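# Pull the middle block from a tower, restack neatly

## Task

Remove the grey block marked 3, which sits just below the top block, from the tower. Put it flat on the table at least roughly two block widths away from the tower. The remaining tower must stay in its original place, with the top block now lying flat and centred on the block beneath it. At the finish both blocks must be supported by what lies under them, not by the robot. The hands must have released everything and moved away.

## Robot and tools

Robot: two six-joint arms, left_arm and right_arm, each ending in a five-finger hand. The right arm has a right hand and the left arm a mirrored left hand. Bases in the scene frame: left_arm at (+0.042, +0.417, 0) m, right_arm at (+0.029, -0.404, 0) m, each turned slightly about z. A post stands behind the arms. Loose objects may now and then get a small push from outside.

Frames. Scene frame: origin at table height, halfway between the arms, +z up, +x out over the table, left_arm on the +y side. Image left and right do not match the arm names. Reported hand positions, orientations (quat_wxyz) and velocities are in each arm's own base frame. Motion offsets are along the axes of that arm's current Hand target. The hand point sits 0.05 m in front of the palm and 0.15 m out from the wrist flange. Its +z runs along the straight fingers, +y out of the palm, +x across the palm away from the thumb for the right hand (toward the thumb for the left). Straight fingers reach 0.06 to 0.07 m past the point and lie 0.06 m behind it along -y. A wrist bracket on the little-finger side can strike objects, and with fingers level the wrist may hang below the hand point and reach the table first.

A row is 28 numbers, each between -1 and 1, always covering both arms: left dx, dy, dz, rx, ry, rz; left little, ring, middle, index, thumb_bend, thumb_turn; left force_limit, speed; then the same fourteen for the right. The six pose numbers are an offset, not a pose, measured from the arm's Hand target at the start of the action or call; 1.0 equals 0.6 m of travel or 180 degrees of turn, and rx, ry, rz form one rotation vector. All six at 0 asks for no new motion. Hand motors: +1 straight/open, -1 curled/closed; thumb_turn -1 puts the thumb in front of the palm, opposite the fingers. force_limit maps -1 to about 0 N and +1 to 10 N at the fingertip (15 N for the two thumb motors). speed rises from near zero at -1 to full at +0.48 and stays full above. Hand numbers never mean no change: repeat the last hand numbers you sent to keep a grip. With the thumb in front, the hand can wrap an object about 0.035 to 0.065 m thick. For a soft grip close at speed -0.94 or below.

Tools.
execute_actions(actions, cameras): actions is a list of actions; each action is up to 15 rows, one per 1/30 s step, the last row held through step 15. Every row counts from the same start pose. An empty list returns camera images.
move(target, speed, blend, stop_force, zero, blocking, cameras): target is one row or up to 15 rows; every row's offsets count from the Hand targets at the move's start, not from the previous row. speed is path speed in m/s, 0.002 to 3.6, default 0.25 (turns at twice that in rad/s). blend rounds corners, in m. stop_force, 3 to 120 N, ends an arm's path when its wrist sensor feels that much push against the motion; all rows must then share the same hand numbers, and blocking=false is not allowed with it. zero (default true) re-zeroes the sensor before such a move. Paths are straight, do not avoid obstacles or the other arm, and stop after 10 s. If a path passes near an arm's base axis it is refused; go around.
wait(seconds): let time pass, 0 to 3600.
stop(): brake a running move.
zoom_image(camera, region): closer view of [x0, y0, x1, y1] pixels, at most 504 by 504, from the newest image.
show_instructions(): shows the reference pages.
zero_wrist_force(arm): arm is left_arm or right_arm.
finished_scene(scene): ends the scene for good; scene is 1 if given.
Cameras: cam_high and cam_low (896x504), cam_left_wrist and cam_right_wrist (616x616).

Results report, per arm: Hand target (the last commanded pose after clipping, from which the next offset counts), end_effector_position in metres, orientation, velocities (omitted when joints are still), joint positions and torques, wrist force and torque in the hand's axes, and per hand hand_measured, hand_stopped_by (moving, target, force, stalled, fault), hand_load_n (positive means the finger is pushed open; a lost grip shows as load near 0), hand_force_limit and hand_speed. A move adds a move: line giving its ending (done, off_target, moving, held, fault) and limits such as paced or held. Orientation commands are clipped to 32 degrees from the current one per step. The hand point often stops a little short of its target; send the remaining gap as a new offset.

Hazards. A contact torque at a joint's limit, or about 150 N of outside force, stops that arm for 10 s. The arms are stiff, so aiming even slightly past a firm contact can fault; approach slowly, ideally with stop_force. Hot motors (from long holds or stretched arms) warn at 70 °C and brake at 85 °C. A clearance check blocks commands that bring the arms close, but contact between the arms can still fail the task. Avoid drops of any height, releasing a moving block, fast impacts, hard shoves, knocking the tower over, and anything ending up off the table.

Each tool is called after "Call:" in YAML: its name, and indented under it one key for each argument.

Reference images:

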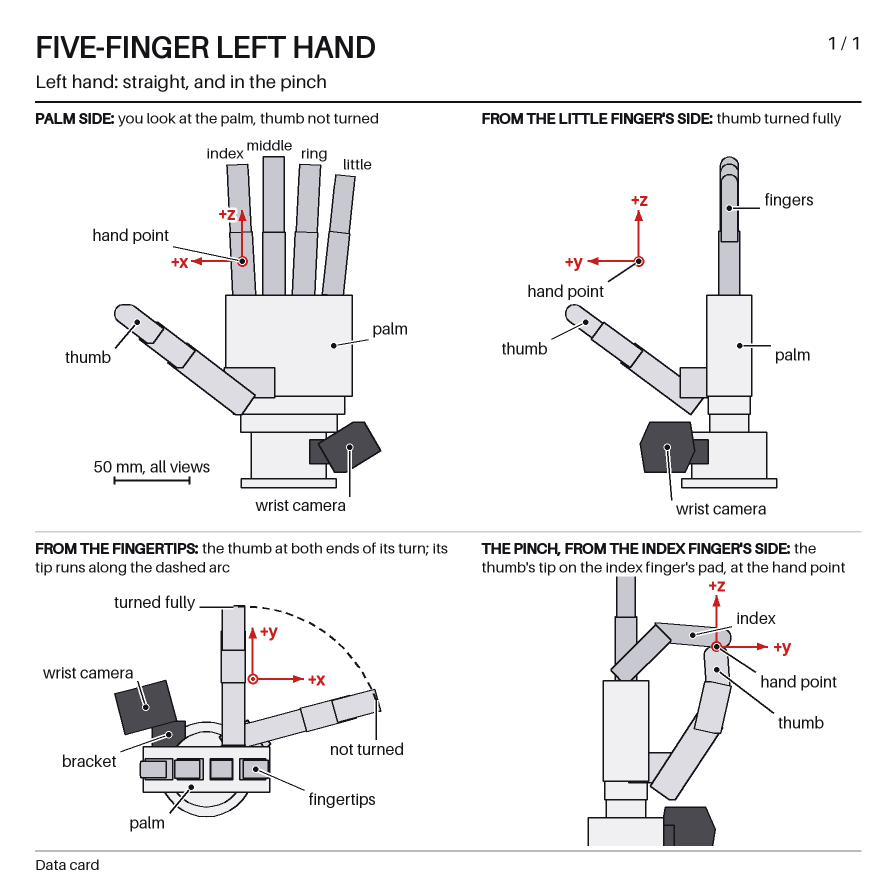

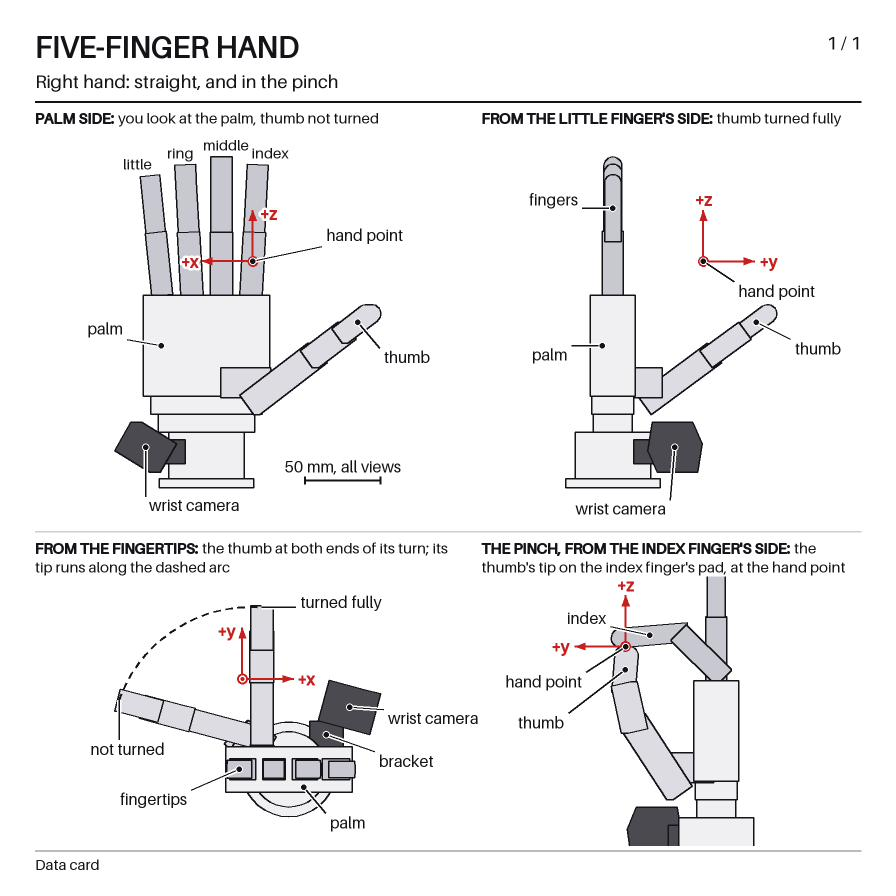

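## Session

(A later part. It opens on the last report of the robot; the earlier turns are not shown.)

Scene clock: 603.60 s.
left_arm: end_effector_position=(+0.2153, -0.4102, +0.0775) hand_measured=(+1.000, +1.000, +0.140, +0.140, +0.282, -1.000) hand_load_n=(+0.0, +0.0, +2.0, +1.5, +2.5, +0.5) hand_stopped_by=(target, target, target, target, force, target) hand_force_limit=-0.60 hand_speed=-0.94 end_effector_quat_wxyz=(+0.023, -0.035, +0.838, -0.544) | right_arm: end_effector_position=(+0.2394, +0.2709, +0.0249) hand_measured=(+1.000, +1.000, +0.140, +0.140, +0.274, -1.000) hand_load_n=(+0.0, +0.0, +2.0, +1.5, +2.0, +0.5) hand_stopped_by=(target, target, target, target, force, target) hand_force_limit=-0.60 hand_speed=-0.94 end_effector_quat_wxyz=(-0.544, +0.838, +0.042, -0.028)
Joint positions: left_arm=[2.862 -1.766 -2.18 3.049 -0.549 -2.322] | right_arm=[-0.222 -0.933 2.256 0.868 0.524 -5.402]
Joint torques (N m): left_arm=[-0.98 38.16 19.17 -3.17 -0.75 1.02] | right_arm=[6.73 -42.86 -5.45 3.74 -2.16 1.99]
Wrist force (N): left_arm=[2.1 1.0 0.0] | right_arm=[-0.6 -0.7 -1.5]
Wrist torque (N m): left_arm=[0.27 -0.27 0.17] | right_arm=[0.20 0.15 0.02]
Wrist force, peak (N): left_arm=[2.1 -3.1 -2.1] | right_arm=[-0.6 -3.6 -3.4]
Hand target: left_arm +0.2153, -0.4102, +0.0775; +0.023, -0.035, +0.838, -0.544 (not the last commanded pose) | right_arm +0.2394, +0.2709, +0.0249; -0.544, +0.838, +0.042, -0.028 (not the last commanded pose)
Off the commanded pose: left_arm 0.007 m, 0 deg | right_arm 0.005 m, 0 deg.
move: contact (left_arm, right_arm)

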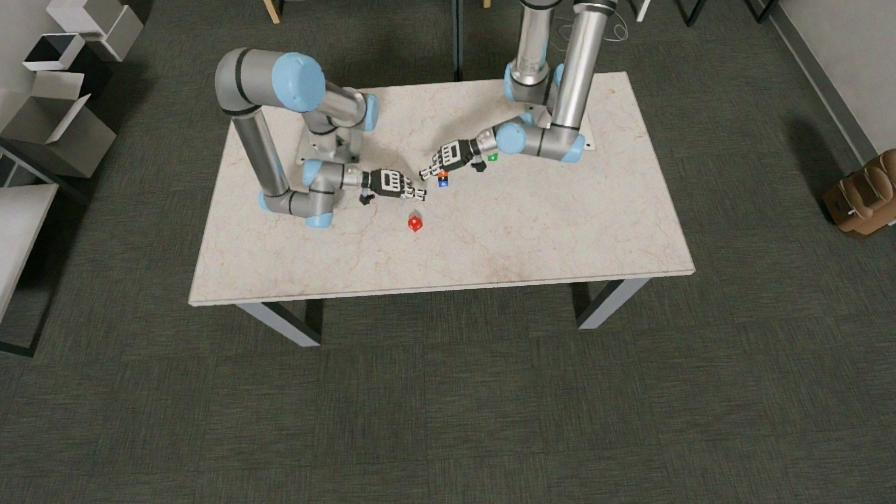

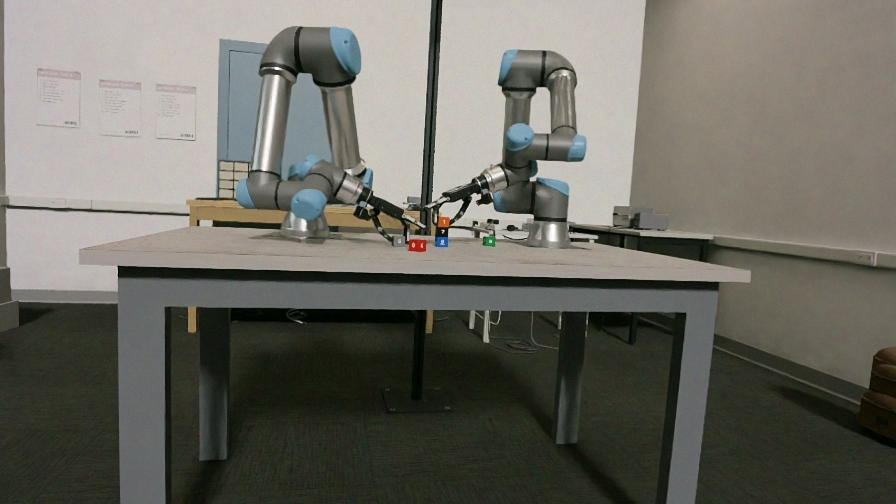

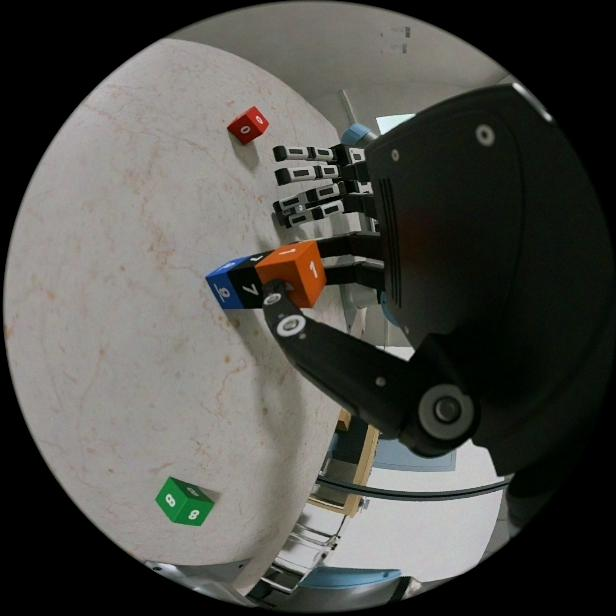

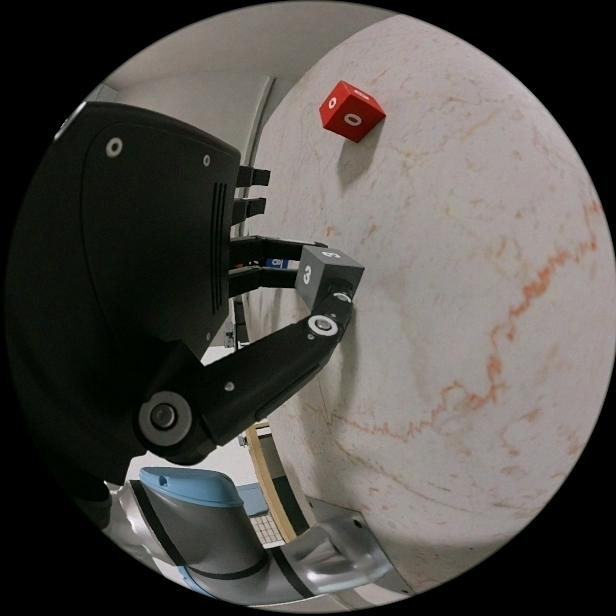

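Call:
move:
  target:
    - [0,0,0,0,0,0,1,1,0.3,0.3,0.6,-1,-0.6,-0.85,0,0,0,0,0,0,1,1,0.3,0.3,0.6,-1,-0.6,-0.85]
    - [0,-0.0609,-0.0271,0,0,0,1,1,0.3,0.3,0.6,-1,-0.6,-0.85,0,-0.0609,-0.0271,0,0,0,1,1,0.3,0.3,0.6,-1,-0.6,-0.85]
    - [0,-0.1488,-0.1575,0,0,0,1,1,0.3,0.3,0.6,-1,-0.6,-0.85,0,-0.1827,-0.0813,0,0,0,1,1,0.3,0.3,0.6,-1,-0.6,-0.85]
  speed: [0.05,0.05,0.15]
  blend: [0,0.01,0]
  cameras: ["all"]

Call:
zoom_image:
  camera: "cam_low"
  region: [390, 200, 470, 260]

Call:
zoom_image:
  camera: "cam_high"
  region: [390, 140, 470, 220]

Call:
zoom_image:
  camera: "cam_left_wrist"
  region: [140, 200, 340, 350]

Scene clock: 631.13 s.
left_arm: end_effector_position=(+0.2111, -0.3606, +0.1976) hand_measured=(+1.000, +1.000, +0.300, +0.300, +0.600, -1.000) hand_load_n=(+0.0, +0.0, +0.0, +0.0, +0.0, +0.0) hand_stopped_by=(target, target, target, target, target, target) hand_force_limit=-0.60 hand_speed=-0.85 end_effector_quat_wxyz=(+0.023, -0.035, +0.838, -0.544) | right_arm: end_effector_position=(+0.2395, +0.2709, +0.1449) hand_measured=(+1.000, +1.000, +0.300, +0.300, +0.600, -1.000) hand_load_n=(+0.0, +0.0, +0.0, +0.0, +0.0, +0.0) hand_stopped_by=(target, target, target, target, target, target) hand_force_limit=-0.60 hand_speed=-0.85 end_effector_quat_wxyz=(-0.544, +0.838, +0.042, -0.028)
Joint positions: left_arm=[3.049 -1.55 -2.116 2.47 -0.454 -1.984] | right_arm=[-0.222 -1.264 2.236 1.219 0.524 -5.401]
Joint torques (N m): left_arm=[7.68 2.61 7.21 -3.65 3.44 2.38] | right_arm=[-7.79 -37.26 -21.13 3.91 0.43 -1.69]
Wrist force (N): left_arm=[1.7 1.0 0.1] | right_arm=[-0.2 0.4 -0.8]
Wrist torque (N m): left_arm=[0.23 -0.25 0.02] | right_arm=[0.23 0.12 0.18]
Wrist force, peak (N): left_arm=[2.1 1.4 0.1] | right_arm=[-0.7 -1.0 -1.5]
Hand target: left_arm +0.2111, -0.3606, +0.1976; +0.023, -0.035, +0.838, -0.544 | right_arm +0.2395, +0.2709, +0.1449; -0.544, +0.838, +0.042, -0.028
Off the commanded pose: left_arm 0.000 m, 0 deg | right_arm 0.000 m, 0 deg.
move: done

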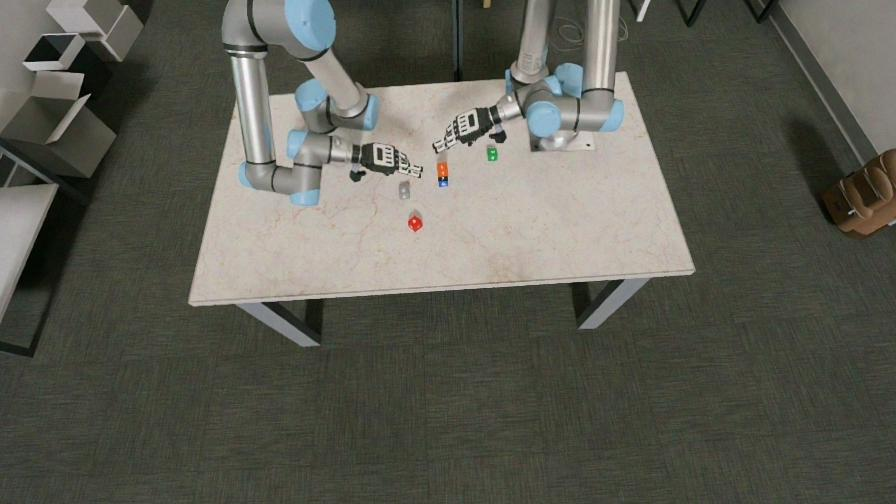

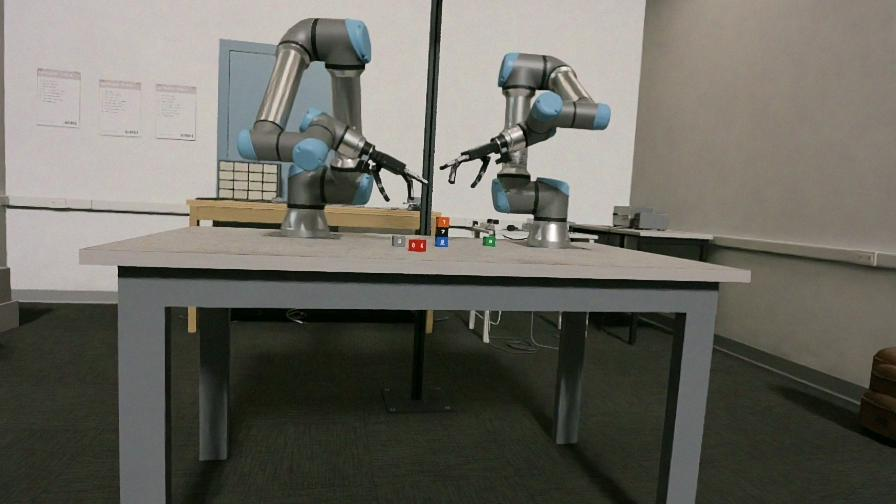

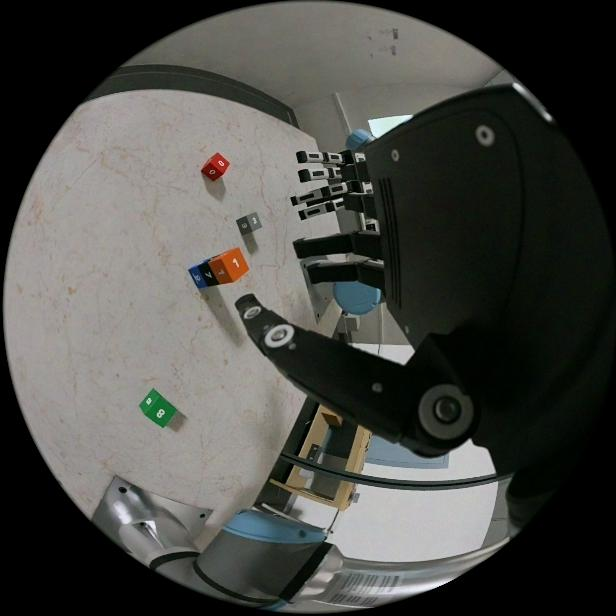

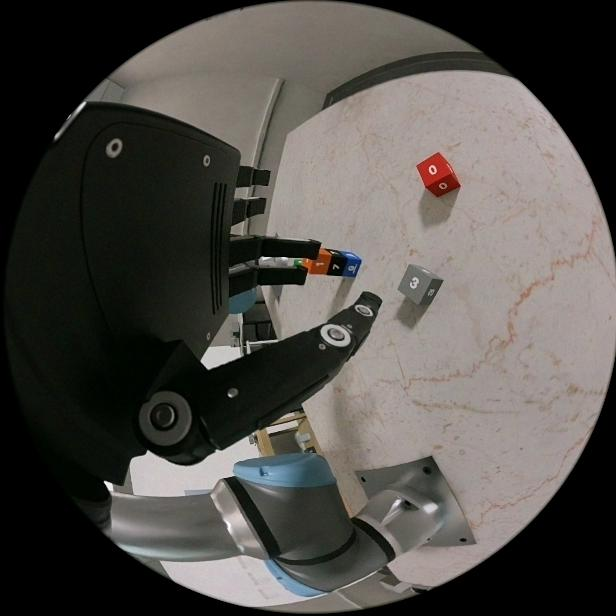

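Scaled by 6.300 from the camera's image (finer frame: 1280x720).

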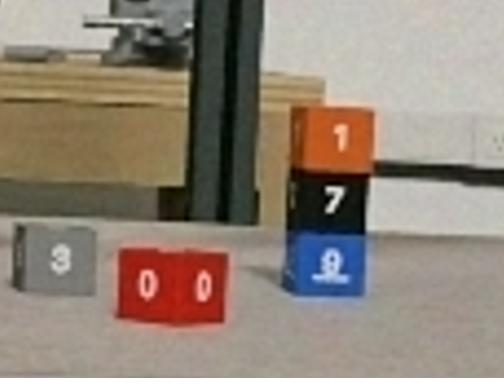

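Scaled by 6.300 from the camera's image (finer frame: 1280x720).

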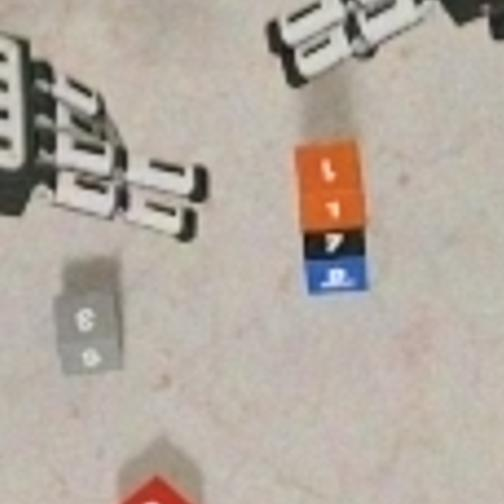

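Scaled by 2.520 from the camera's image (finer frame: 880x880).

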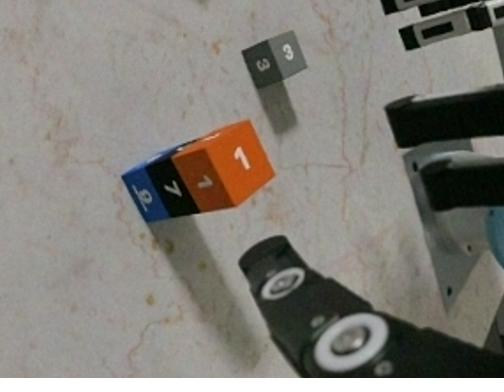

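Call:
finished_scene:

The scene is finished: the task was done.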